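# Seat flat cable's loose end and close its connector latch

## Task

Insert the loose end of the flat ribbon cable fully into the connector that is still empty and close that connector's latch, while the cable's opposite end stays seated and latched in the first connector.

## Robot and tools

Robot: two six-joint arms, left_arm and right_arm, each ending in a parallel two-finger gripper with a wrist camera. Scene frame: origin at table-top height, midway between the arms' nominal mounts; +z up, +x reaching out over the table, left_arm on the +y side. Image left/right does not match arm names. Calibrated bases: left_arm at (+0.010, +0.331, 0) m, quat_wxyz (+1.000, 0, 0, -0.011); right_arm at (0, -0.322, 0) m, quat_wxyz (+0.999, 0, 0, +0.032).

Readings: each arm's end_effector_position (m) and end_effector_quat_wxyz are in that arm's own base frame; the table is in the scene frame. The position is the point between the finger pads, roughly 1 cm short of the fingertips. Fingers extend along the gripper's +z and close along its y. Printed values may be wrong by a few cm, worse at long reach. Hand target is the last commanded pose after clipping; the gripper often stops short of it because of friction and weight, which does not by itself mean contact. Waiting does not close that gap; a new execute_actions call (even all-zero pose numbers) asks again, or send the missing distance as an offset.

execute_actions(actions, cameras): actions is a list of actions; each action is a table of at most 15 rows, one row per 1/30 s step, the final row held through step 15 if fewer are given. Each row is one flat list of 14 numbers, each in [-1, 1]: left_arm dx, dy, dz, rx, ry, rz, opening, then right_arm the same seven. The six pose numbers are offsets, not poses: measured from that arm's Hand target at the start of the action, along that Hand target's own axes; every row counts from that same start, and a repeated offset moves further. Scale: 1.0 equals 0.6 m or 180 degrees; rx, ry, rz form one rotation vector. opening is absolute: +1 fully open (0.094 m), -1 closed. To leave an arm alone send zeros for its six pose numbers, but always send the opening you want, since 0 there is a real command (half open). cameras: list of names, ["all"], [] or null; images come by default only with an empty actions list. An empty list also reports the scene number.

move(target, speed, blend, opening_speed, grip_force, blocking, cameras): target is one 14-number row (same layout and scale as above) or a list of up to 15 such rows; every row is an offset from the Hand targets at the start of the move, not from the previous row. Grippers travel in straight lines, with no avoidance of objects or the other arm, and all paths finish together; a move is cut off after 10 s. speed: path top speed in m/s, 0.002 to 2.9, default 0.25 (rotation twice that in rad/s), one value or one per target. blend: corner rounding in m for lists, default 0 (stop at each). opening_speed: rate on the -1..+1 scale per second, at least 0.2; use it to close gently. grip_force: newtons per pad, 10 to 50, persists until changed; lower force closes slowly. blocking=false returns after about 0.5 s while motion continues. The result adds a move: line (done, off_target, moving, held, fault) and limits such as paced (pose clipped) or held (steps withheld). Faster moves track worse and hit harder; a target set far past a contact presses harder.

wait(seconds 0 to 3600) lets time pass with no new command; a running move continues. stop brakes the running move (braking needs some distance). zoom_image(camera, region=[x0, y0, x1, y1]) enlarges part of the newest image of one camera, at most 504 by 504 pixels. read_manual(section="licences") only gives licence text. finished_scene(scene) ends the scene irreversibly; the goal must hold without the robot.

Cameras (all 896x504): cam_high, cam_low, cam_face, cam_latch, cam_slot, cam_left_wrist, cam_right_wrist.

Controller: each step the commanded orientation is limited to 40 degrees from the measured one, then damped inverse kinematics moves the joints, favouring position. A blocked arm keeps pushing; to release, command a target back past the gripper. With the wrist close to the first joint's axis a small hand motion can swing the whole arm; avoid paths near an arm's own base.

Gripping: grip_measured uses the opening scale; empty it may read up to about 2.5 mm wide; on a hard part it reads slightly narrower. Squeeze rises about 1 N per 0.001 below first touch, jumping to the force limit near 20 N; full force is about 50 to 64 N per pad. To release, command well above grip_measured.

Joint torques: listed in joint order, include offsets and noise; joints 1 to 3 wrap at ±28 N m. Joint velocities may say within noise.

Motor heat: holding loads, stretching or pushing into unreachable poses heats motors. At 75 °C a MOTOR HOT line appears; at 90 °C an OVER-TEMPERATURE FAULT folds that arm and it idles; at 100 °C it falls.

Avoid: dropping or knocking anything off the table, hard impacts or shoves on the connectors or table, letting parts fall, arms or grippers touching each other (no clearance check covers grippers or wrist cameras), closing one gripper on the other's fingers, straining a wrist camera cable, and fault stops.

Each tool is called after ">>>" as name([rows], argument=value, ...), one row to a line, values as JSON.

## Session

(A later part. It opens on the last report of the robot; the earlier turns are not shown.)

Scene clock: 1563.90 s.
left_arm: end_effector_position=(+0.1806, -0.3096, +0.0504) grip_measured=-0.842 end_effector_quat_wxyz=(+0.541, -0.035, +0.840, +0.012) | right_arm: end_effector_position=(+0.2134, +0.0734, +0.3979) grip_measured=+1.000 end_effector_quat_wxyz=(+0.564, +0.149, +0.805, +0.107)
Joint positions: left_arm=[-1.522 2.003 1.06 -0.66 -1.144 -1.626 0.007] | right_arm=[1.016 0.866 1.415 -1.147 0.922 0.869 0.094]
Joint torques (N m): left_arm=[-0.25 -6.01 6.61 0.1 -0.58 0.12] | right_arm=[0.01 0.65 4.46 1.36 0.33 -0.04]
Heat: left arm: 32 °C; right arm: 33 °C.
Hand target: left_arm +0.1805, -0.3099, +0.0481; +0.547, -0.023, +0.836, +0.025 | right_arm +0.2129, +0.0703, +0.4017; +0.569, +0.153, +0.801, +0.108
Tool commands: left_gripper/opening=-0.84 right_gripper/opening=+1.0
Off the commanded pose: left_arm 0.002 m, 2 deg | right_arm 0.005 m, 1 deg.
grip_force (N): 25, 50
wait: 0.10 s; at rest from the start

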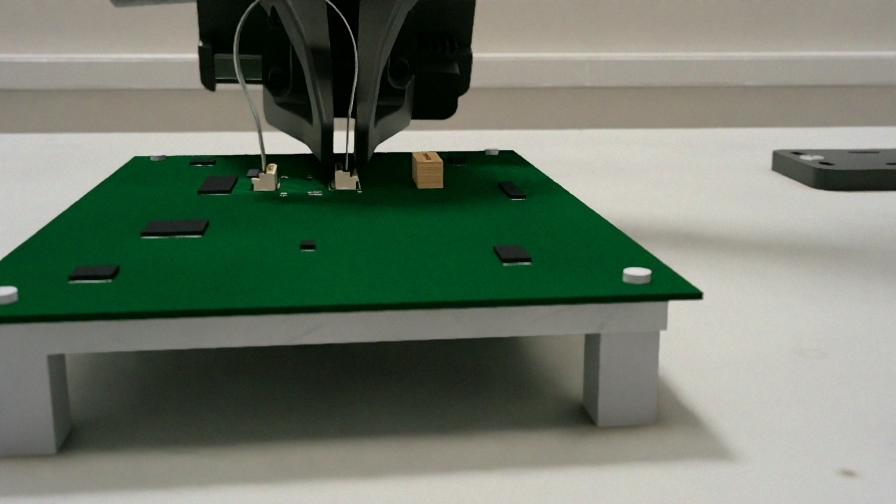

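>>> move(target=[0, 0, 0, 0, 0, 0, -0.62, 0, 0, 0, 0, 0, 0, 1.0], opening_speed=0.25, cameras=["cam_latch", "cam_slot"])

>>> zoom_image(camera="cam_latch", region=[315, 30, 395, 190])

>>> zoom_image(camera="cam_slot", region=[410, 300, 480, 356])

Scene clock: 1596.87 s.
left_arm: end_effector_position=(+0.1803, -0.3096, +0.0497) grip_measured=-0.622 end_effector_quat_wxyz=(+0.540, -0.035, +0.841, +0.012) | right_arm: end_effector_position=(+0.2134, +0.0734, +0.3979) grip_measured=+1.000 end_effector_quat_wxyz=(+0.564, +0.149, +0.805, +0.107)
Joint positions: left_arm=[-1.522 2.003 1.06 -0.66 -1.14 -1.625 0.018] | right_arm=[1.016 0.866 1.415 -1.147 0.922 0.869 0.094]
Joint torques (N m): left_arm=[-0.14 -5.94 6.76 0.11 -0.62 0.06] | right_arm=[0.01 0.65 4.45 1.35 0.33 -0.04]
Heat: left arm: 32 °C; right arm: 33 °C.
Hand target: left_arm +0.1805, -0.3099, +0.0482; +0.547, -0.023, +0.836, +0.025 | right_arm +0.2129, +0.0703, +0.4017; +0.569, +0.153, +0.801, +0.108
Off the commanded pose: left_arm 0.002 m, 2 deg | right_arm 0.005 m, 1 deg.
grip_force (N): 25, 50
move: done

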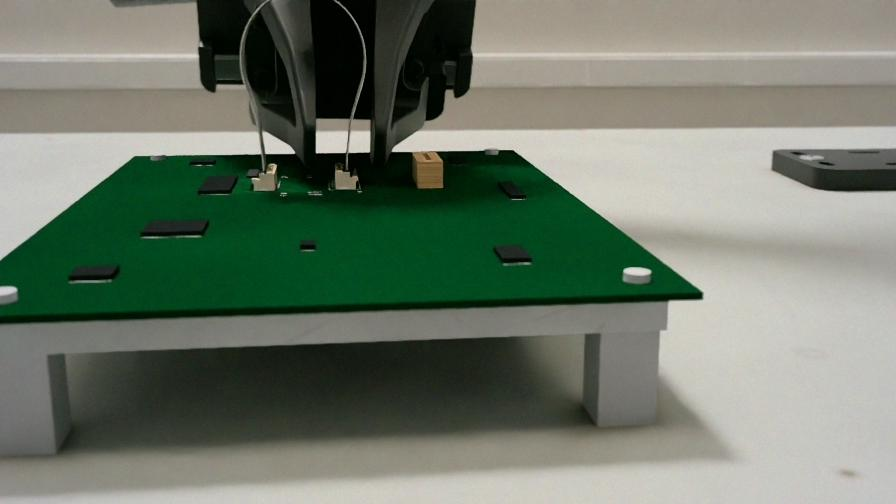

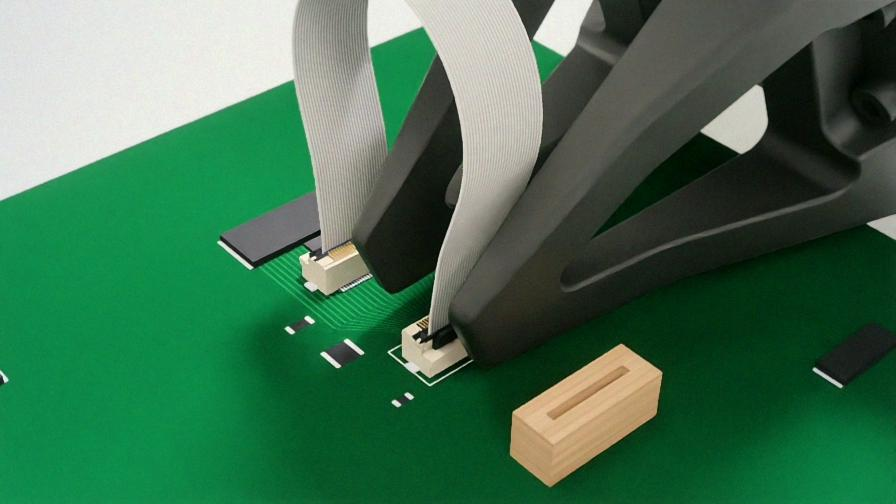

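Scaled by 3.150 from the camera's image (finer frame: 1280x720).

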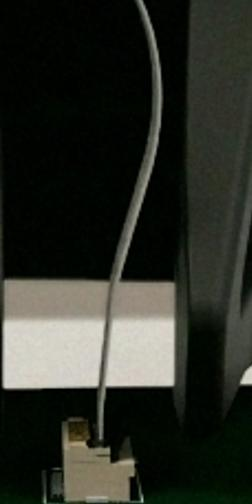

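Scaled by 7.200 from the camera's image (finer frame: 1280x720).

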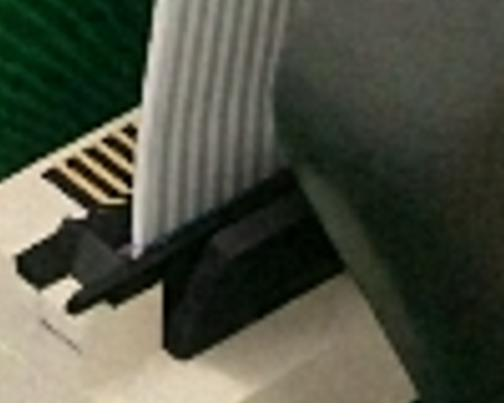

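>>> zoom_image(camera="cam_latch", region=[360, 130, 410, 175])

>>> zoom_image(camera="cam_slot", region=[430, 300, 530, 372])

Scaled by 10.080 from the camera's image (finer frame: 1280x720).

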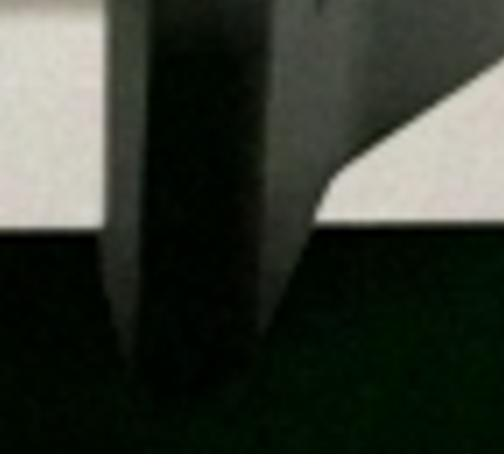

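Scaled by 5.040 from the camera's image (finer frame: 1280x720).

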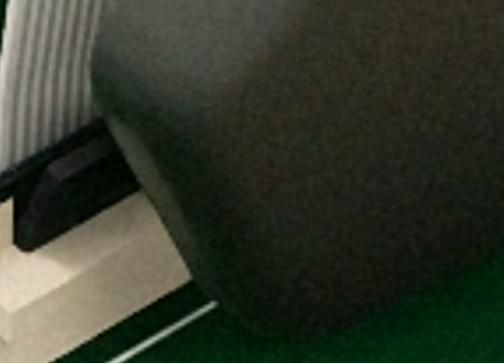

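>>> move(target=[-0.0093, 0, 0, 0, -0.00987, 0, -0.62, 0, 0, 0, 0, 0, 0, 1.0], speed=0.02, cameras=[])

Scene clock: 1624.27 s.
left_arm: end_effector_position=(+0.1817, -0.3095, +0.0529) grip_measured=-0.622 end_effector_quat_wxyz=(+0.548, -0.034, +0.836, +0.013) | right_arm: end_effector_position=(+0.2134, +0.0734, +0.3979) grip_measured=+1.000 end_effector_quat_wxyz=(+0.564, +0.149, +0.805, +0.107)
Joint positions: left_arm=[-1.522 2.003 1.06 -0.661 -1.159 -1.625 0.018] | right_arm=[1.016 0.866 1.415 -1.147 0.922 0.869 0.094]
Joint torques (N m): left_arm=[-0.21 -5.96 6.78 0.08 -0.7 0.04] | right_arm=[0.01 0.65 4.46 1.36 0.34 -0.03]
Heat: left arm: 32 °C; right arm: 33 °C.
Hand target: left_arm +0.1827, -0.3098, +0.0533; +0.560, -0.022, +0.828, +0.025 | right_arm +0.2129, +0.0703, +0.4017; +0.569, +0.153, +0.801, +0.108
Off the commanded pose: left_arm 0.001 m, 3 deg | right_arm 0.005 m, 1 deg.
grip_force (N): 25, 50
move: off_target (left_arm)

>>> move(target=[0.0004, -0.0108, -0.00056, 0.00528, 0.0004, -0.01432, -0.62, 0, 0, 0, 0, 0, 0, 1.0], speed=0.02, cameras=[])

Scene clock: 1626.70 s.
left_arm: end_effector_position=(+0.1818, -0.3106, +0.0513) grip_measured=-0.622 end_effector_quat_wxyz=(+0.548, -0.035, +0.836, +0.011) | right_arm: end_effector_position=(+0.2134, +0.0734, +0.3979) grip_measured=+1.000 end_effector_quat_wxyz=(+0.564, +0.149, +0.805, +0.107)
Joint positions: left_arm=[-1.522 2.009 1.06 -0.65 -1.16 -1.625 0.018] | right_arm=[1.016 0.866 1.415 -1.147 0.922 0.869 0.094]
Joint torques (N m): left_arm=[-0.31 -6.32 7.16 0.31 -0.72 -0.06] | right_arm=[0.01 0.65 4.45 1.36 0.33 -0.04]
Heat: left arm: 32 °C; right arm: 33 °C.
Hand target: left_arm +0.1827, -0.3163, +0.0530; +0.560, -0.036, +0.828, +0.006 | right_arm +0.2129, +0.0703, +0.4017; +0.569, +0.153, +0.801, +0.108
Off the commanded pose: left_arm 0.006 m, 2 deg | right_arm 0.005 m, 1 deg.
grip_force (N): 25, 50
move: done

>>> move(target=[-0.00295, -0.00124, -0.00006, 0.0006, -0.00313, -0.00164, -0.62, 0, 0, 0, 0, 0, 0, 1.0], speed=0.02, cameras=["cam_latch"])

>>> zoom_image(camera="cam_latch", region=[320, 110, 400, 190])

Scene clock: 1629.30 s.
left_arm: end_effector_position=(+0.1825, -0.3112, +0.0527) grip_measured=-0.622 end_effector_quat_wxyz=(+0.552, -0.036, +0.833, +0.009) | right_arm: end_effector_position=(+0.2134, +0.0734, +0.3979) grip_measured=+1.000 end_effector_quat_wxyz=(+0.564, +0.149, +0.805, +0.107)
Joint positions: left_arm=[-1.522 2.009 1.06 -0.646 -1.169 -1.625 0.018] | right_arm=[1.016 0.866 1.415 -1.147 0.922 0.869 0.094]
Joint torques (N m): left_arm=[-0.4 -6.23 7.23 0.33 -0.72 -0.08] | right_arm=[0.02 0.66 4.45 1.36 0.33 -0.03]
Heat: left arm: 32 °C; right arm: 33 °C.
Hand target: left_arm +0.1834, -0.3169, +0.0547; +0.564, -0.038, +0.825, +0.004 | right_arm +0.2129, +0.0703, +0.4017; +0.569, +0.153, +0.801, +0.108
Off the commanded pose: left_arm 0.006 m, 2 deg | right_arm 0.005 m, 1 deg.
grip_force (N): 25, 50
move: done

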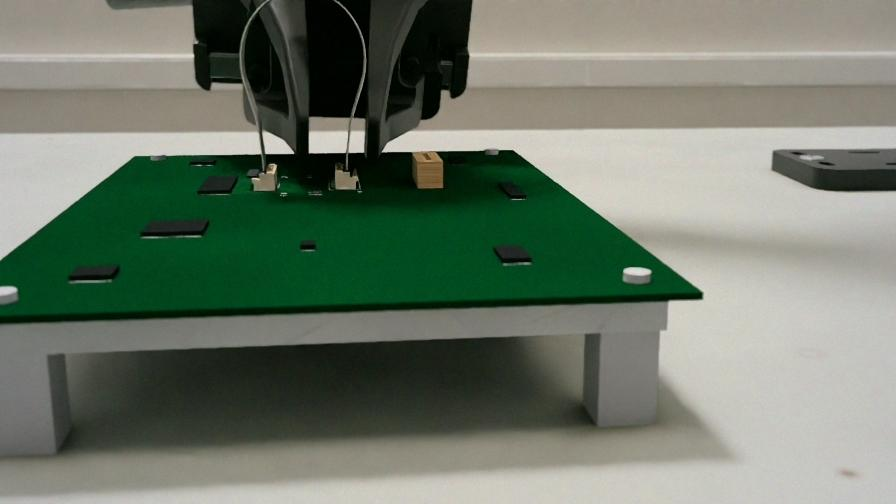

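Scaled by 6.300 from the camera's image (finer frame: 1280x720).

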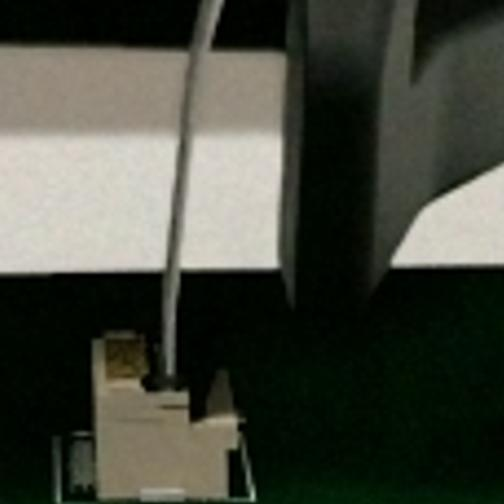

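>>> move(target=[0, 0, 0, 0, 0, 0, -0.84, 0, 0, 0, 0, 0, 0, 1.0], opening_speed=0.3, cameras=["cam_face", "cam_latch"])

>>> zoom_image(camera="cam_latch", region=[320, 110, 400, 190])

>>> zoom_image(camera="cam_face", region=[465, 205, 515, 245])

Scene clock: 1631.87 s.
left_arm: end_effector_position=(+0.1825, -0.3112, +0.0528) grip_measured=-0.838 end_effector_quat_wxyz=(+0.552, -0.036, +0.833, +0.009) | right_arm: end_effector_position=(+0.2134, +0.0734, +0.3979) grip_measured=+1.000 end_effector_quat_wxyz=(+0.564, +0.149, +0.805, +0.107)
Joint positions: left_arm=[-1.522 2.009 1.06 -0.646 -1.17 -1.625 0.008] | right_arm=[1.016 0.866 1.415 -1.147 0.922 0.869 0.094]
Joint torques (N m): left_arm=[-0.34 -6.2 7.23 0.35 -0.74 -0.05] | right_arm=[0.01 0.65 4.45 1.36 0.33 -0.03]
Heat: left arm: 32 °C; right arm: 33 °C.
Hand target: left_arm +0.1834, -0.3169, +0.0547; +0.564, -0.038, +0.825, +0.004 | right_arm +0.2129, +0.0703, +0.4017; +0.569, +0.153, +0.801, +0.108
Off the commanded pose: left_arm 0.006 m, 2 deg | right_arm 0.005 m, 1 deg.
grip_force (N): 25, 50
move: done

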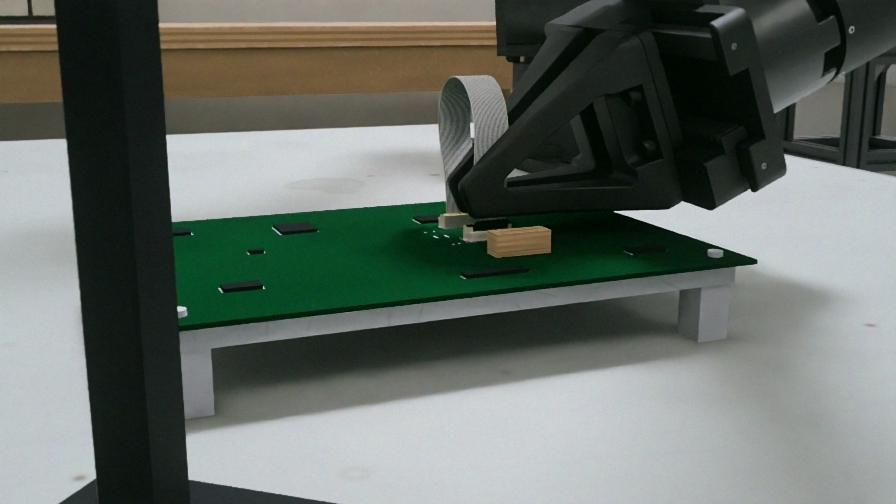

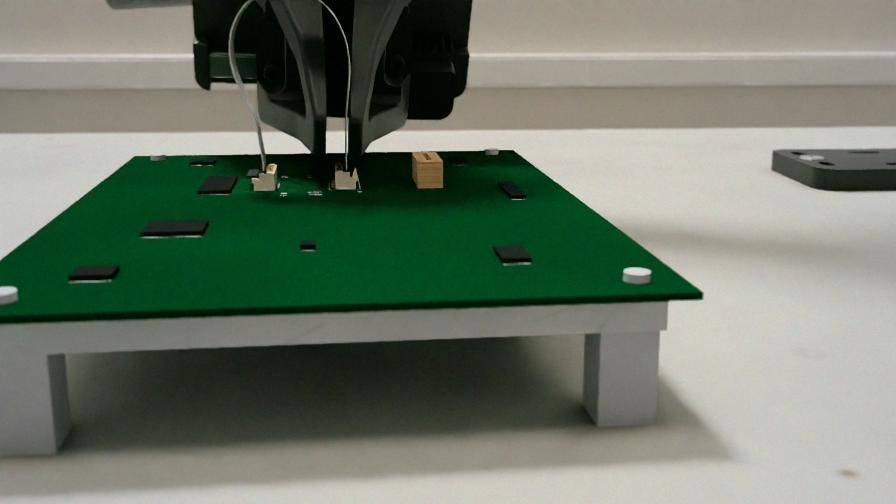

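Scaled by 6.300 from the camera's image (finer frame: 1280x720).

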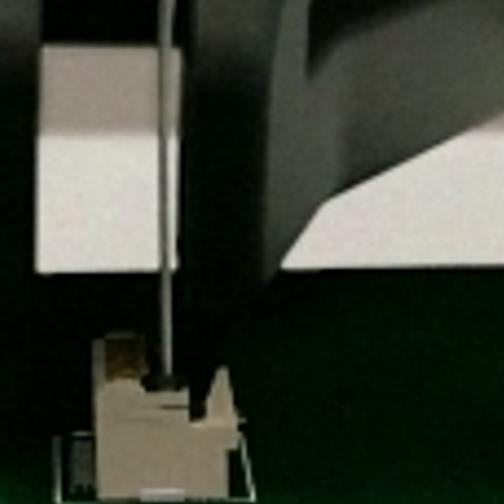

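Scaled by 10.080 from the camera's image (finer frame: 1280x720).

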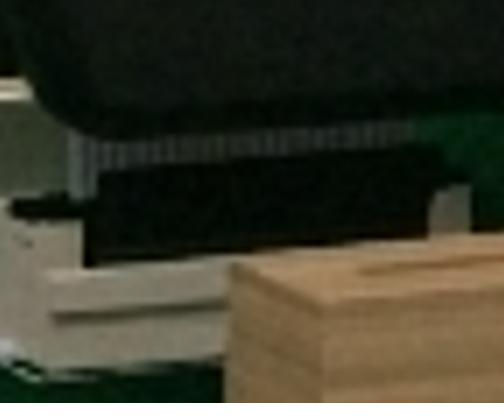

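>>> move(target=[0.00755, -0.00135, -0.00007, 0.00066, 0.00801, -0.00179, -0.84, 0, 0, 0, 0, 0, 0, 1.0], speed=0.02, cameras=[])

Scene clock: 1635.23 s.
left_arm: end_effector_position=(+0.1821, -0.3121, +0.0517) grip_measured=-0.838 end_effector_quat_wxyz=(+0.549, -0.038, +0.835, +0.006) | right_arm: end_effector_position=(+0.2134, +0.0734, +0.3979) grip_measured=+1.000 end_effector_quat_wxyz=(+0.564, +0.149, +0.805, +0.107)
Joint positions: left_arm=[-1.522 2.009 1.06 -0.64 -1.163 -1.625 0.008] | right_arm=[1.016 0.866 1.415 -1.147 0.922 0.869 0.094]
Joint torques (N m): left_arm=[-0.28 -6.23 7.02 0.39 -0.55 -0.01] | right_arm=[-0.01 0.66 4.48 1.36 0.33 -0.04]
Heat: left arm: 32 °C; right arm: 33 °C.
Hand target: left_arm +0.1818, -0.3180, +0.0506; +0.554, -0.040, +0.832, +0.001 | right_arm +0.2129, +0.0703, +0.4017; +0.569, +0.153, +0.801, +0.108
Off the commanded pose: left_arm 0.006 m, 1 deg | right_arm 0.005 m, 1 deg.
grip_force (N): 25, 50
move: done

>>> move(target=[0.009, 0, 0, 0, 0.00955, 0, -0.84, 0, 0, 0, 0, 0, 0, 1.0], speed=0.02, cameras=["cam_face", "cam_latch"])

>>> zoom_image(camera="cam_face", region=[465, 205, 515, 245])

>>> zoom_image(camera="cam_latch", region=[320, 120, 380, 180])

Scene clock: 1638.03 s.
left_arm: end_effector_position=(+0.1818, -0.3121, +0.0512) grip_measured=-0.838 end_effector_quat_wxyz=(+0.548, -0.038, +0.836, +0.006) | right_arm: end_effector_position=(+0.2134, +0.0734, +0.3979) grip_measured=+1.000 end_effector_quat_wxyz=(+0.564, +0.149, +0.805, +0.107)
Joint positions: left_arm=[-1.522 2.009 1.06 -0.64 -1.16 -1.625 0.008] | right_arm=[1.016 0.866 1.415 -1.147 0.922 0.869 0.094]
Joint torques (N m): left_arm=[-0.36 -6.34 7.08 0.41 -0.33 0] | right_arm=[-0.01 0.66 4.45 1.37 0.33 -0.04]
Heat: left arm: 32 °C; right arm: 33 °C.
Hand target: left_arm +0.1797, -0.3183, +0.0456; +0.541, -0.040, +0.840, +0.000 | right_arm +0.2129, +0.0703, +0.4017; +0.569, +0.153, +0.801, +0.108
Off the commanded pose: left_arm 0.009 m, 1 deg | right_arm 0.005 m, 1 deg.
grip_force (N): 25, 50
move: done

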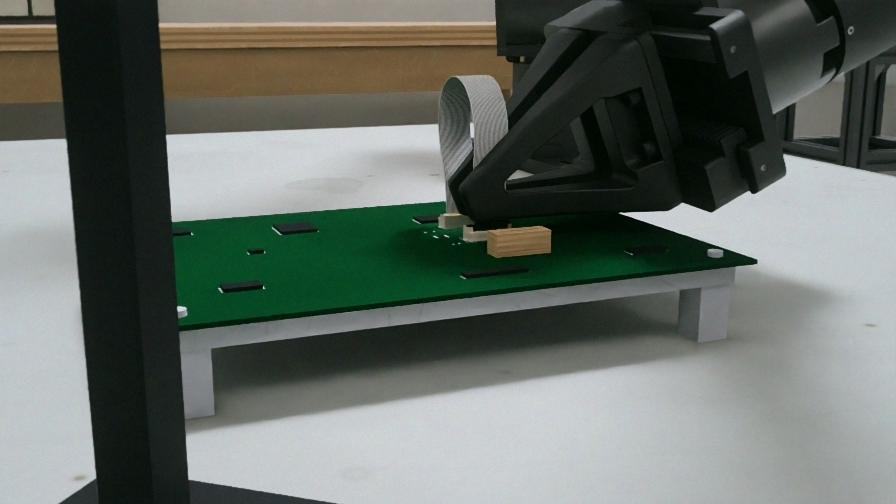

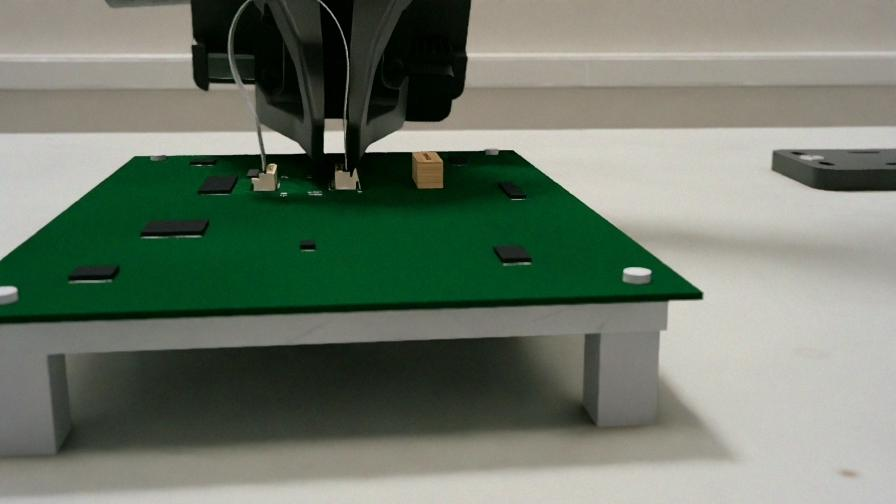

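Scaled by 10.080 from the camera's image (finer frame: 1280x720).

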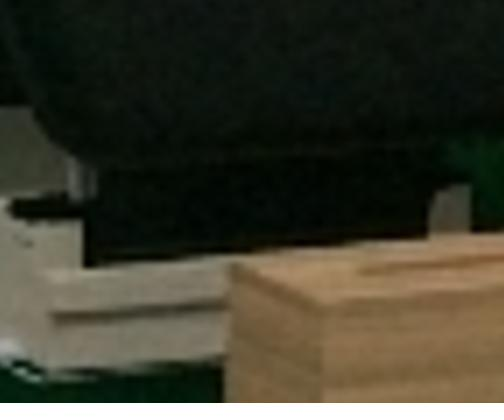

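Scaled by 8.400 from the camera's image (finer frame: 1280x720).

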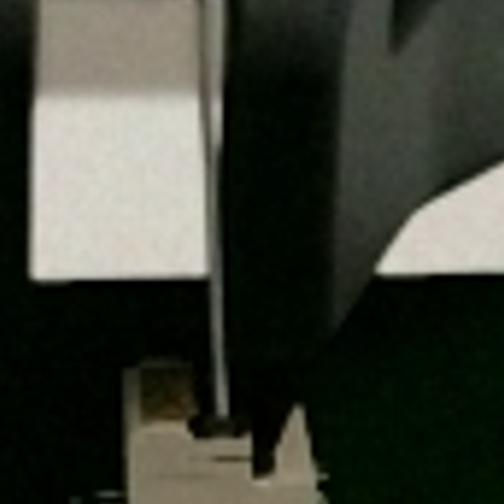

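>>> move(target=[0.018, 0, 0, 0, 0.0191, 0, -0.84, 0, 0, 0, 0, 0, 0, 1.0], speed=0.02, cameras=[])

Scene clock: 1641.13 s.
left_arm: end_effector_position=(+0.1803, -0.3127, +0.0477) grip_measured=-0.838 end_effector_quat_wxyz=(+0.539, -0.039, +0.841, +0.005) | right_arm: end_effector_position=(+0.2134, +0.0734, +0.3979) grip_measured=+1.000 end_effector_quat_wxyz=(+0.564, +0.149, +0.805, +0.107)
Joint positions: left_arm=[-1.522 2.009 1.06 -0.635 -1.139 -1.624 0.008] | right_arm=[1.016 0.866 1.415 -1.147 0.922 0.869 0.094]
Joint torques (N m): left_arm=[-0.27 -6.61 6.67 0.44 -0.01 0.04] | right_arm=[0.01 0.66 4.45 1.36 0.32 -0.04]
Heat: left arm: 32 °C; right arm: 33 °C.
Hand target: left_arm +0.1753, -0.3191, +0.0357; +0.516, -0.039, +0.856, -0.001 | right_arm +0.2129, +0.0703, +0.4017; +0.569, +0.153, +0.801, +0.108
Off the commanded pose: left_arm 0.014 m, 3 deg | right_arm 0.005 m, 1 deg.
grip_force (N): 25, 50
move: off_target (left_arm)

>>> wait(seconds=0.1, cameras=["cam_slot", "cam_face", "cam_latch"])

>>> zoom_image(camera="cam_slot", region=[410, 305, 480, 361])

>>> zoom_image(camera="cam_face", region=[465, 205, 515, 245])

>>> zoom_image(camera="cam_latch", region=[320, 130, 370, 190])

Scene clock: 1643.20 s.
left_arm: end_effector_position=(+0.1803, -0.3127, +0.0477) grip_measured=-0.838 end_effector_quat_wxyz=(+0.539, -0.039, +0.841, +0.005) | right_arm: end_effector_position=(+0.2134, +0.0734, +0.3979) grip_measured=+1.000 end_effector_quat_wxyz=(+0.564, +0.149, +0.805, +0.107)
Joint positions: left_arm=[-1.522 2.009 1.06 -0.635 -1.139 -1.624 0.008] | right_arm=[1.016 0.866 1.415 -1.147 0.922 0.869 0.094]
Joint torques (N m): left_arm=[-0.29 -6.49 6.69 0.46 0.01 0.05] | right_arm=[0.01 0.65 4.45 1.36 0.33 -0.03]
Heat: left arm: 32 °C; right arm: 33 °C.
Hand target: left_arm +0.1753, -0.3191, +0.0357; +0.516, -0.039, +0.856, -0.001 | right_arm +0.2129, +0.0703, +0.4017; +0.569, +0.153, +0.801, +0.108
Tool commands: left_gripper/opening=-0.84 right_gripper/opening=+1.0
Off the commanded pose: left_arm 0.014 m, 3 deg | right_arm 0.005 m, 1 deg.
grip_force (N): 25, 50
wait: 0.10 s; at rest from the start
Images, in order (width x height): cam_face 896x504, cam_latch 896x504, cam_slot 896x504.

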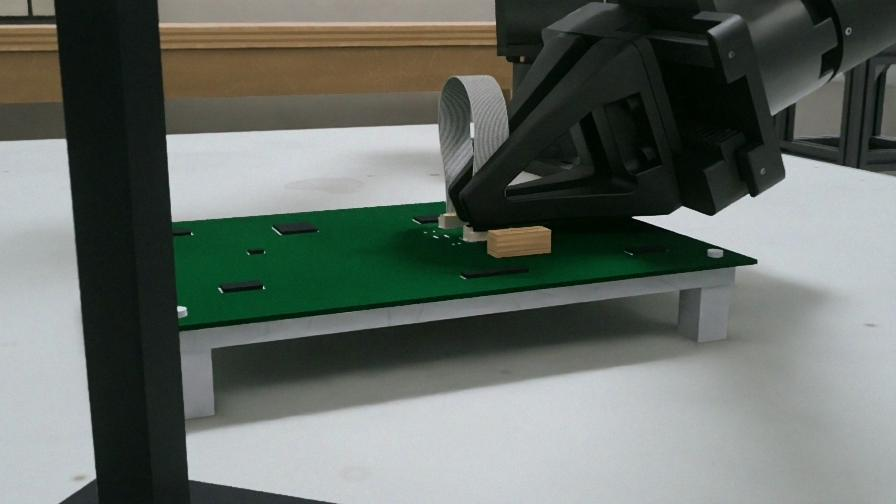

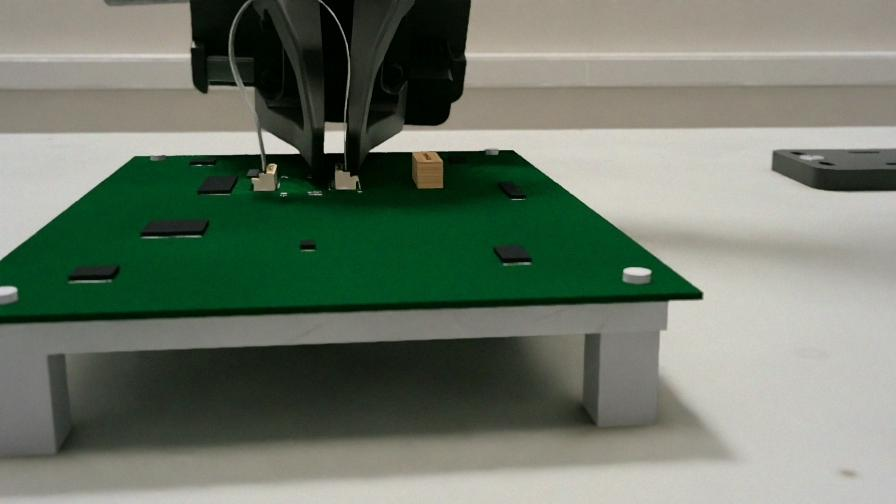

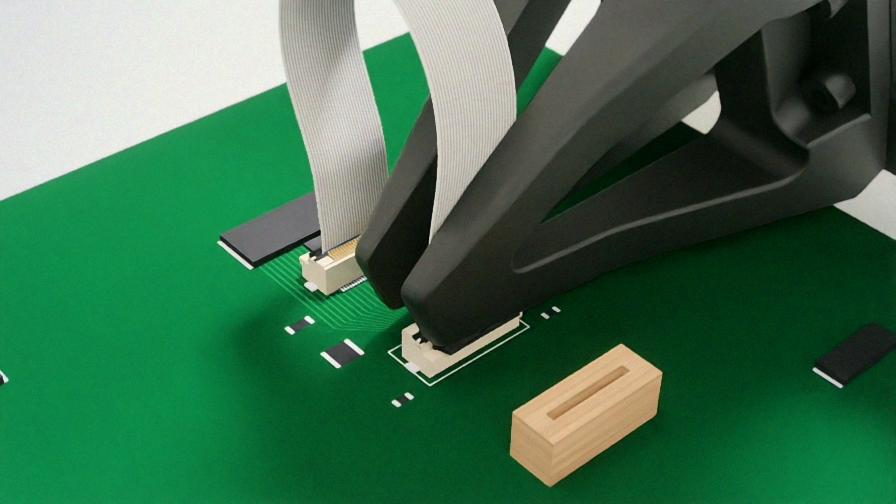

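Scaled by 7.200 from the camera's image (finer frame: 1280x720).

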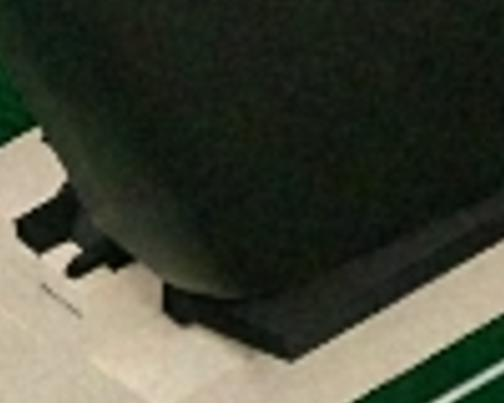

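Scaled by 10.080 from the camera's image (finer frame: 1280x720).

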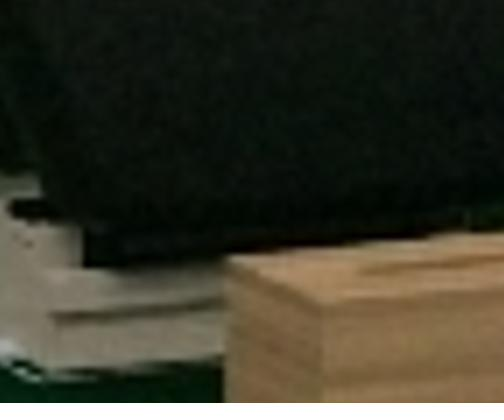

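Scaled by 8.400 from the camera's image (finer frame: 1280x720).

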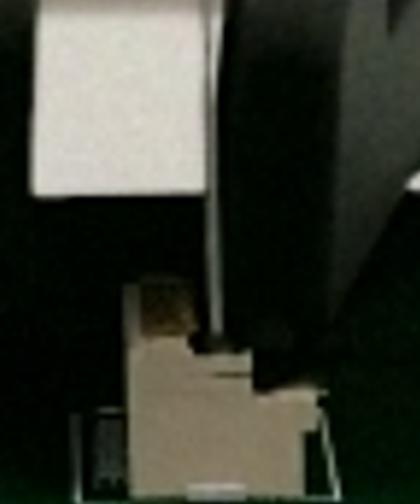

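>>> zoom_image(camera="cam_latch", region=[240, 158, 290, 193])

>>> zoom_image(camera="cam_latch", region=[325, 158, 375, 193])

Scaled by 10.080 from the camera's image (finer frame: 1280x720).

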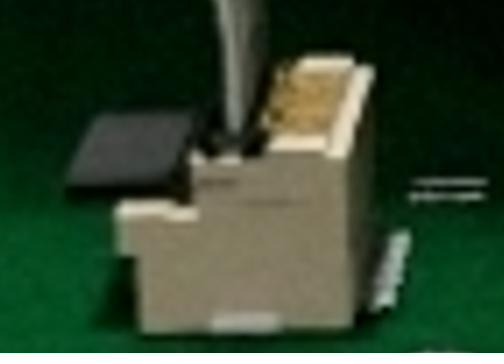

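Scaled by 10.080 from the camera's image (finer frame: 1280x720).

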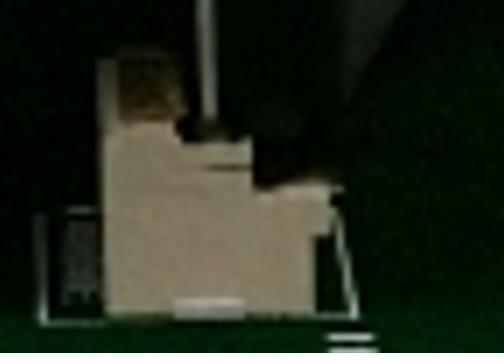

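>>> move(target=[0, 0, 0, 0, 0, 0, -0.775, 0, 0, 0, 0, 0, 0, 1.0], opening_speed=0.2, cameras=["cam_slot", "cam_latch"])

>>> zoom_image(camera="cam_slot", region=[410, 305, 480, 361])

>>> zoom_image(camera="cam_latch", region=[325, 158, 375, 193])

Scene clock: 1658.40 s.
left_arm: end_effector_position=(+0.1804, -0.3140, +0.0477) grip_measured=-0.777 end_effector_quat_wxyz=(+0.539, -0.041, +0.841, +0.001) | right_arm: end_effector_position=(+0.2134, +0.0734, +0.3979) grip_measured=+1.000 end_effector_quat_wxyz=(+0.564, +0.149, +0.805, +0.107)
Joint positions: left_arm=[-1.522 2.009 1.06 -0.627 -1.139 -1.624 0.01] | right_arm=[1.016 0.866 1.415 -1.147 0.922 0.869 0.094]
Joint torques (N m): left_arm=[-0.42 -6.46 6.78 0.41 0.01 0.05] | right_arm=[0.02 0.66 4.45 1.36 0.33 -0.04]
Heat: left arm: 32 °C; right arm: 33 °C.
Hand target: left_arm +0.1753, -0.3191, +0.0357; +0.516, -0.040, +0.856, -0.001 | right_arm +0.2129, +0.0703, +0.4017; +0.569, +0.153, +0.801, +0.108
Off the commanded pose: left_arm 0.014 m, 3 deg | right_arm 0.005 m, 1 deg.
grip_force (N): 25, 50
move: done
Images, in order (width x height): cam_latch 896x504, cam_slot 896x504.

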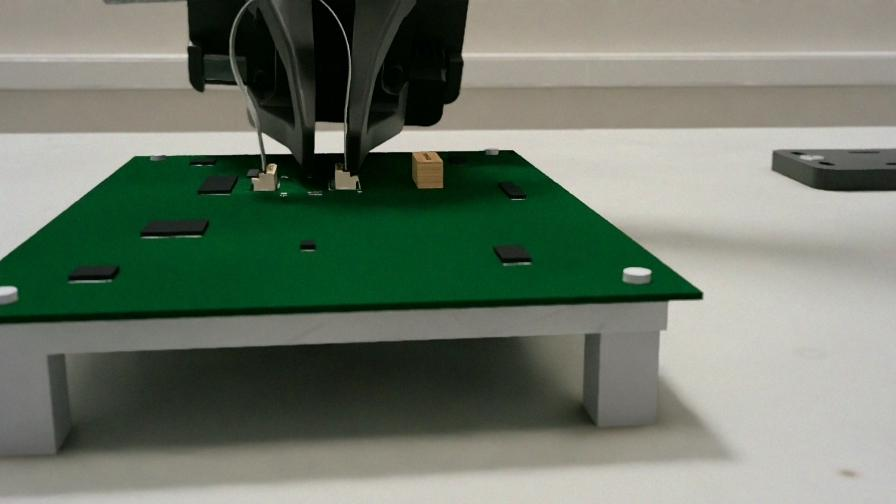

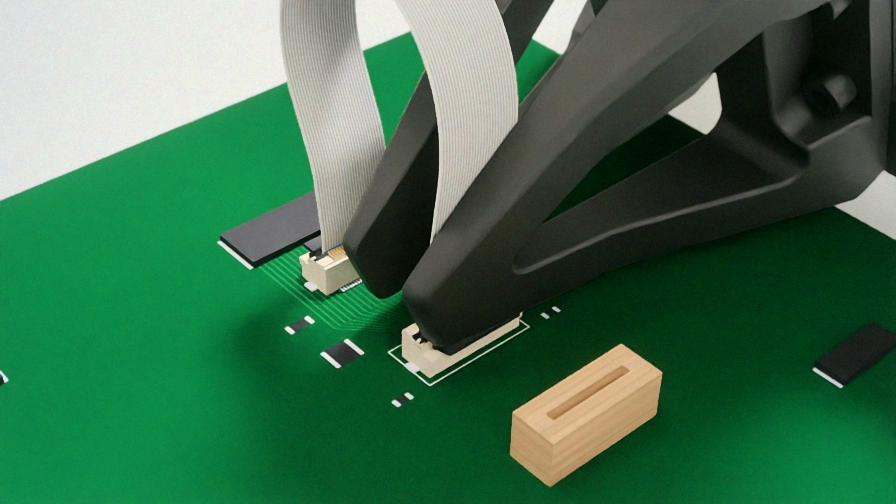

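Scaled by 7.200 from the camera's image (finer frame: 1280x720).

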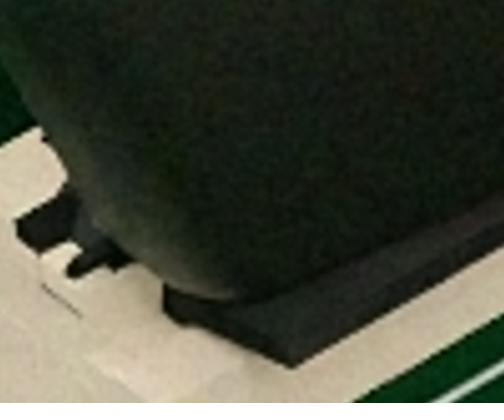

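Scaled by 10.080 from the camera's image (finer frame: 1280x720).

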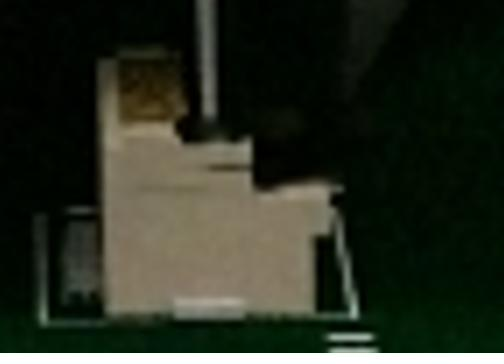

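>>> move(target=[0.01458, 0.0095, 0.0005, -0.0046, 0.0155, 0.0126, -0.777, 0, 0, 0, 0, 0, 0, 1.0], speed=0.02, cameras=["cam_slot"])

>>> zoom_image(camera="cam_slot", region=[410, 305, 480, 361])

Scene clock: 1665.87 s.
left_arm: end_effector_position=(+0.1800, -0.3140, +0.0469) grip_measured=-0.777 end_effector_quat_wxyz=(+0.537, -0.034, +0.843, +0.006) | right_arm: end_effector_position=(+0.2134, +0.0734, +0.3979) grip_measured=+1.000 end_effector_quat_wxyz=(+0.564, +0.149, +0.805, +0.107)
Joint positions: left_arm=[-1.522 2.009 1.06 -0.627 -1.134 -1.606 0.01] | right_arm=[1.016 0.866 1.415 -1.147 0.922 0.869 0.094]
Joint torques (N m): left_arm=[-0.38 -6.82 5.96 0.22 0.38 0.08] | right_arm=[0.01 0.66 4.46 1.36 0.33 -0.04]
Heat: left arm: 31 °C; right arm: 33 °C.
Hand target: left_arm +0.1711, -0.3140, +0.0276; +0.494, -0.026, +0.869, +0.015 | right_arm +0.2129, +0.0703, +0.4017; +0.569, +0.153, +0.801, +0.108
Off the commanded pose: left_arm 0.021 m, 6 deg | right_arm 0.005 m, 1 deg.
grip_force (N): 25, 50
move: off_target (left_arm)

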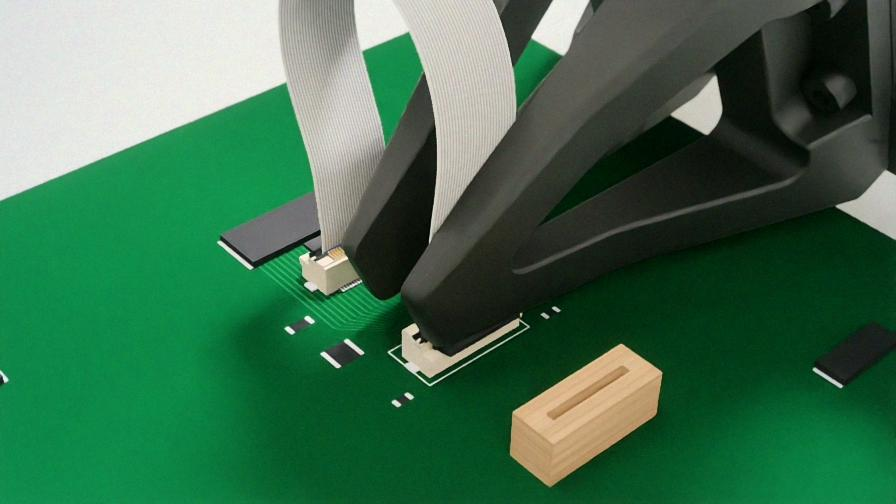

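Scaled by 7.200 from the camera's image (finer frame: 1280x720).

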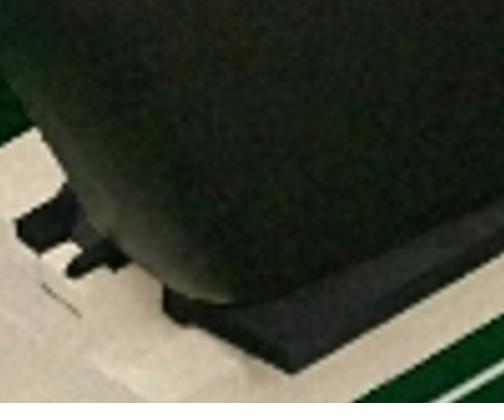

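>>> move(target=[-0.02725, 0.00675, 0.00035, -0.0033, -0.0289, 0.00895, -0.777, 0, 0, 0, 0, 0, 0, 1.0], speed=0.03, cameras=[])

>>> move(target=[0, 0, 0, 0, 0, 0, -0.71, 0, 0, 0, 0, 0, 0, 1.0], opening_speed=0.2, cameras=["cam_slot", "cam_latch"])

>>> zoom_image(camera="cam_slot", region=[410, 305, 480, 361])

>>> zoom_image(camera="cam_latch", region=[325, 150, 375, 190])

Scene clock: 1673.10 s.
left_arm: end_effector_position=(+0.1807, -0.3139, +0.0484) grip_measured=-0.777 end_effector_quat_wxyz=(+0.541, -0.028, +0.841, +0.010) | right_arm: end_effector_position=(+0.2134, +0.0734, +0.3979) grip_measured=+1.000 end_effector_quat_wxyz=(+0.564, +0.149, +0.805, +0.107)
Joint positions: left_arm=[-1.522 2.009 1.06 -0.627 -1.143 -1.593 0.01] | right_arm=[1.016 0.866 1.415 -1.147 0.922 0.869 0.094]
Joint torques (N m): left_arm=[0.08 -6.68 5.64 0.11 -0.32 0.13] | right_arm=[0.01 0.65 4.46 1.36 0.33 -0.04]
Heat: left arm: 32 °C; right arm: 33 °C.
Hand target: left_arm +0.1794, -0.3094, +0.0416; +0.533, -0.016, +0.846, +0.027 | right_arm +0.2129, +0.0703, +0.4017; +0.569, +0.153, +0.801, +0.108
Off the commanded pose: left_arm 0.008 m, 3 deg | right_arm 0.005 m, 1 deg.
grip_force (N): 25, 50
move: off_target (left_arm)

Scene clock: 1673.67 s.
left_arm: end_effector_position=(+0.1806, -0.3133, +0.0482) grip_measured=-0.712 end_effector_quat_wxyz=(+0.540, -0.027, +0.841, +0.012) | right_arm: end_effector_position=(+0.2134, +0.0734, +0.3979) grip_measured=+1.000 end_effector_quat_wxyz=(+0.564, +0.149, +0.805, +0.107)
Joint positions: left_arm=[-1.522 2.009 1.06 -0.631 -1.142 -1.592 0.014] | right_arm=[1.016 0.866 1.415 -1.147 0.922 0.869 0.094]
Joint torques (N m): left_arm=[0.17 -6.49 5.53 0.17 -0.32 0.04] | right_arm=[0.02 0.64 4.48 1.36 0.32 -0.03]
Heat: left arm: 32 °C; right arm: 33 °C.
Hand target: left_arm +0.1794, -0.3094, +0.0416; +0.533, -0.016, +0.846, +0.027 | right_arm +0.2129, +0.0703, +0.4017; +0.569, +0.153, +0.801, +0.108
Off the commanded pose: left_arm 0.008 m, 2 deg | right_arm 0.005 m, 1 deg.
grip_force (N): 25, 50
move: done
Images, in order (width x height): cam_latch 896x504, cam_slot 896x504.

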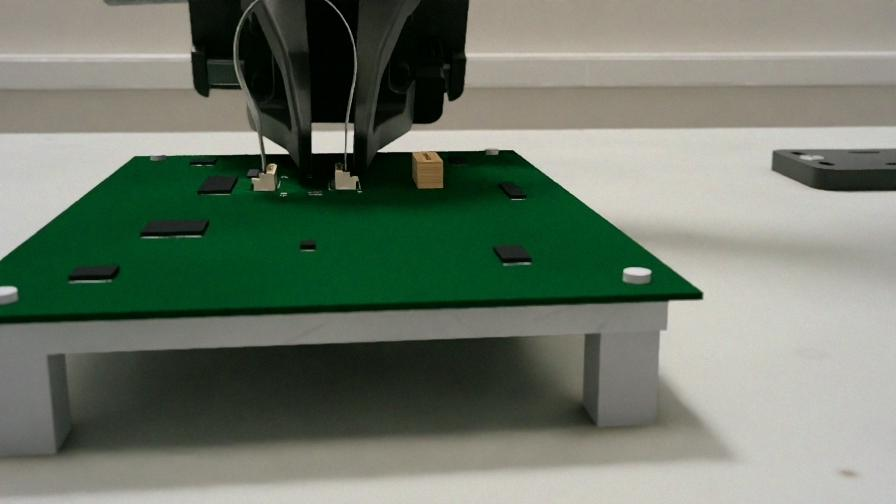

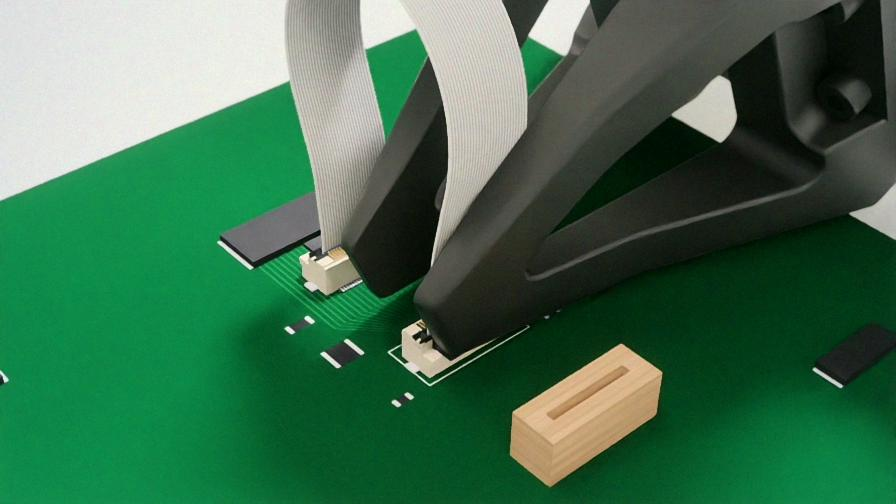

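Scaled by 7.200 from the camera's image (finer frame: 1280x720).

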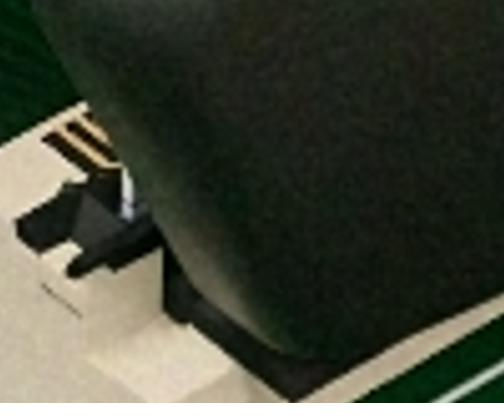

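Scaled by 10.080 from the camera's image (finer frame: 1280x720).

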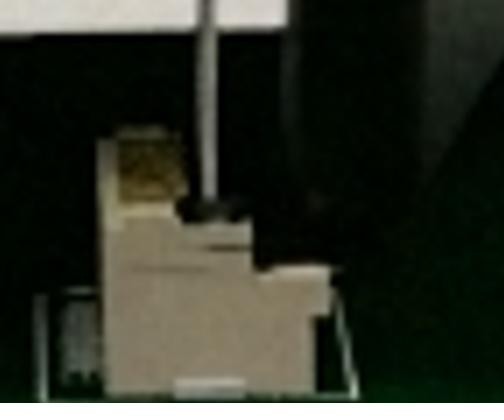

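>>> move(target=[0.024, 0, 0, 0, 0.02546, 0, -0.71, 0, 0, 0, 0, 0, 0, 1.0], speed=0.03, cameras=["cam_slot"])

>>> zoom_image(camera="cam_slot", region=[410, 305, 480, 365])

Scene clock: 1676.60 s.
left_arm: end_effector_position=(+0.1799, -0.3132, +0.0467) grip_measured=-0.712 end_effector_quat_wxyz=(+0.537, -0.025, +0.843, +0.013) | right_arm: end_effector_position=(+0.2134, +0.0734, +0.3979) grip_measured=+1.000 end_effector_quat_wxyz=(+0.564, +0.149, +0.805, +0.107)
Joint positions: left_arm=[-1.522 2.009 1.06 -0.632 -1.133 -1.588 0.014] | right_arm=[1.016 0.866 1.415 -1.147 0.922 0.869 0.094]
Joint torques (N m): left_arm=[0.08 -6.94 5.31 0.15 0.32 0.03] | right_arm=[-0.01 0.64 4.48 1.36 0.33 -0.04]
Heat: left arm: 32 °C; right arm: 33 °C.
Hand target: left_arm +0.1732, -0.3094, +0.0286; +0.499, -0.017, +0.866, +0.027 | right_arm +0.2129, +0.0703, +0.4017; +0.569, +0.153, +0.801, +0.108
Off the commanded pose: left_arm 0.020 m, 5 deg | right_arm 0.005 m, 1 deg.
grip_force (N): 25, 50
move: off_target (left_arm)

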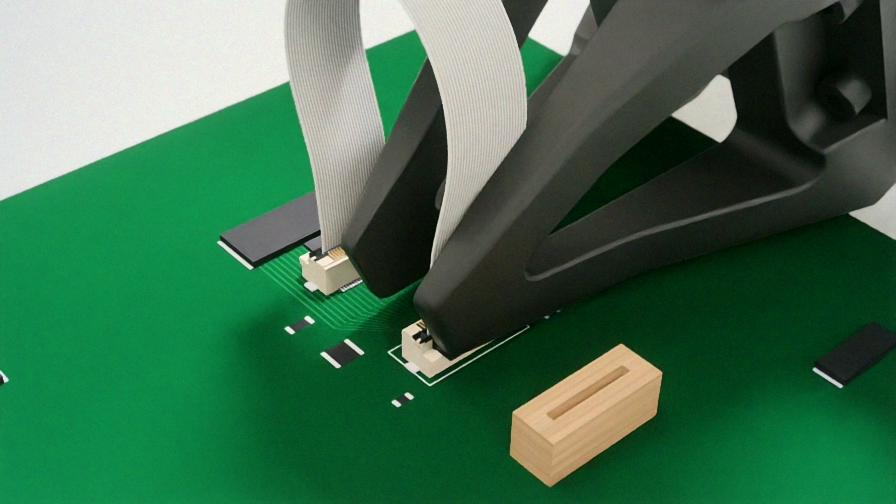

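Scaled by 7.200 from the camera's image (finer frame: 1280x720).

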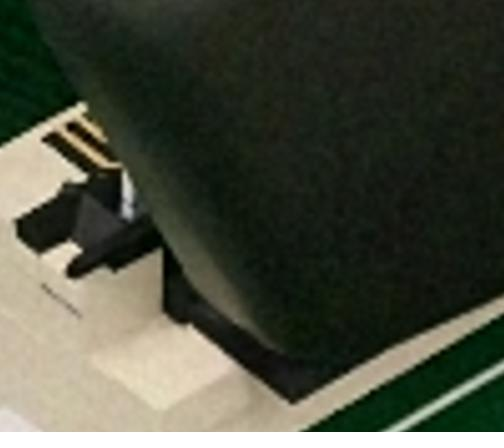

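>>> move(target=[0.0165, 0, 0, 0, 0.0175, 0, -0.71, 0, 0, 0, 0, 0, 0, 1.0], speed=0.03, cameras=[])

Scene clock: 1679.43 s.
left_arm: end_effector_position=(+0.1796, -0.3131, +0.0460) grip_measured=-0.712 end_effector_quat_wxyz=(+0.535, -0.025, +0.845, +0.013) | right_arm: end_effector_position=(+0.2134, +0.0734, +0.3979) grip_measured=+1.000 end_effector_quat_wxyz=(+0.564, +0.149, +0.805, +0.107)
Joint positions: left_arm=[-1.522 2.009 1.06 -0.633 -1.128 -1.588 0.014] | right_arm=[1.016 0.866 1.415 -1.147 0.922 0.869 0.094]
Joint torques (N m): left_arm=[-0.14 -7.06 5.15 0.13 0.72 0.01] | right_arm=[-0.01 0.65 4.46 1.36 0.33 -0.03]
Heat: left arm: 32 °C; right arm: 33 °C.
Hand target: left_arm +0.1682, -0.3094, +0.0201; +0.475, -0.018, +0.880, +0.026 | right_arm +0.2129, +0.0703, +0.4017; +0.569, +0.153, +0.801, +0.108
Off the commanded pose: left_arm 0.029 m, 8 deg | right_arm 0.005 m, 1 deg.
grip_force (N): 25, 50
move: off_target (left_arm)


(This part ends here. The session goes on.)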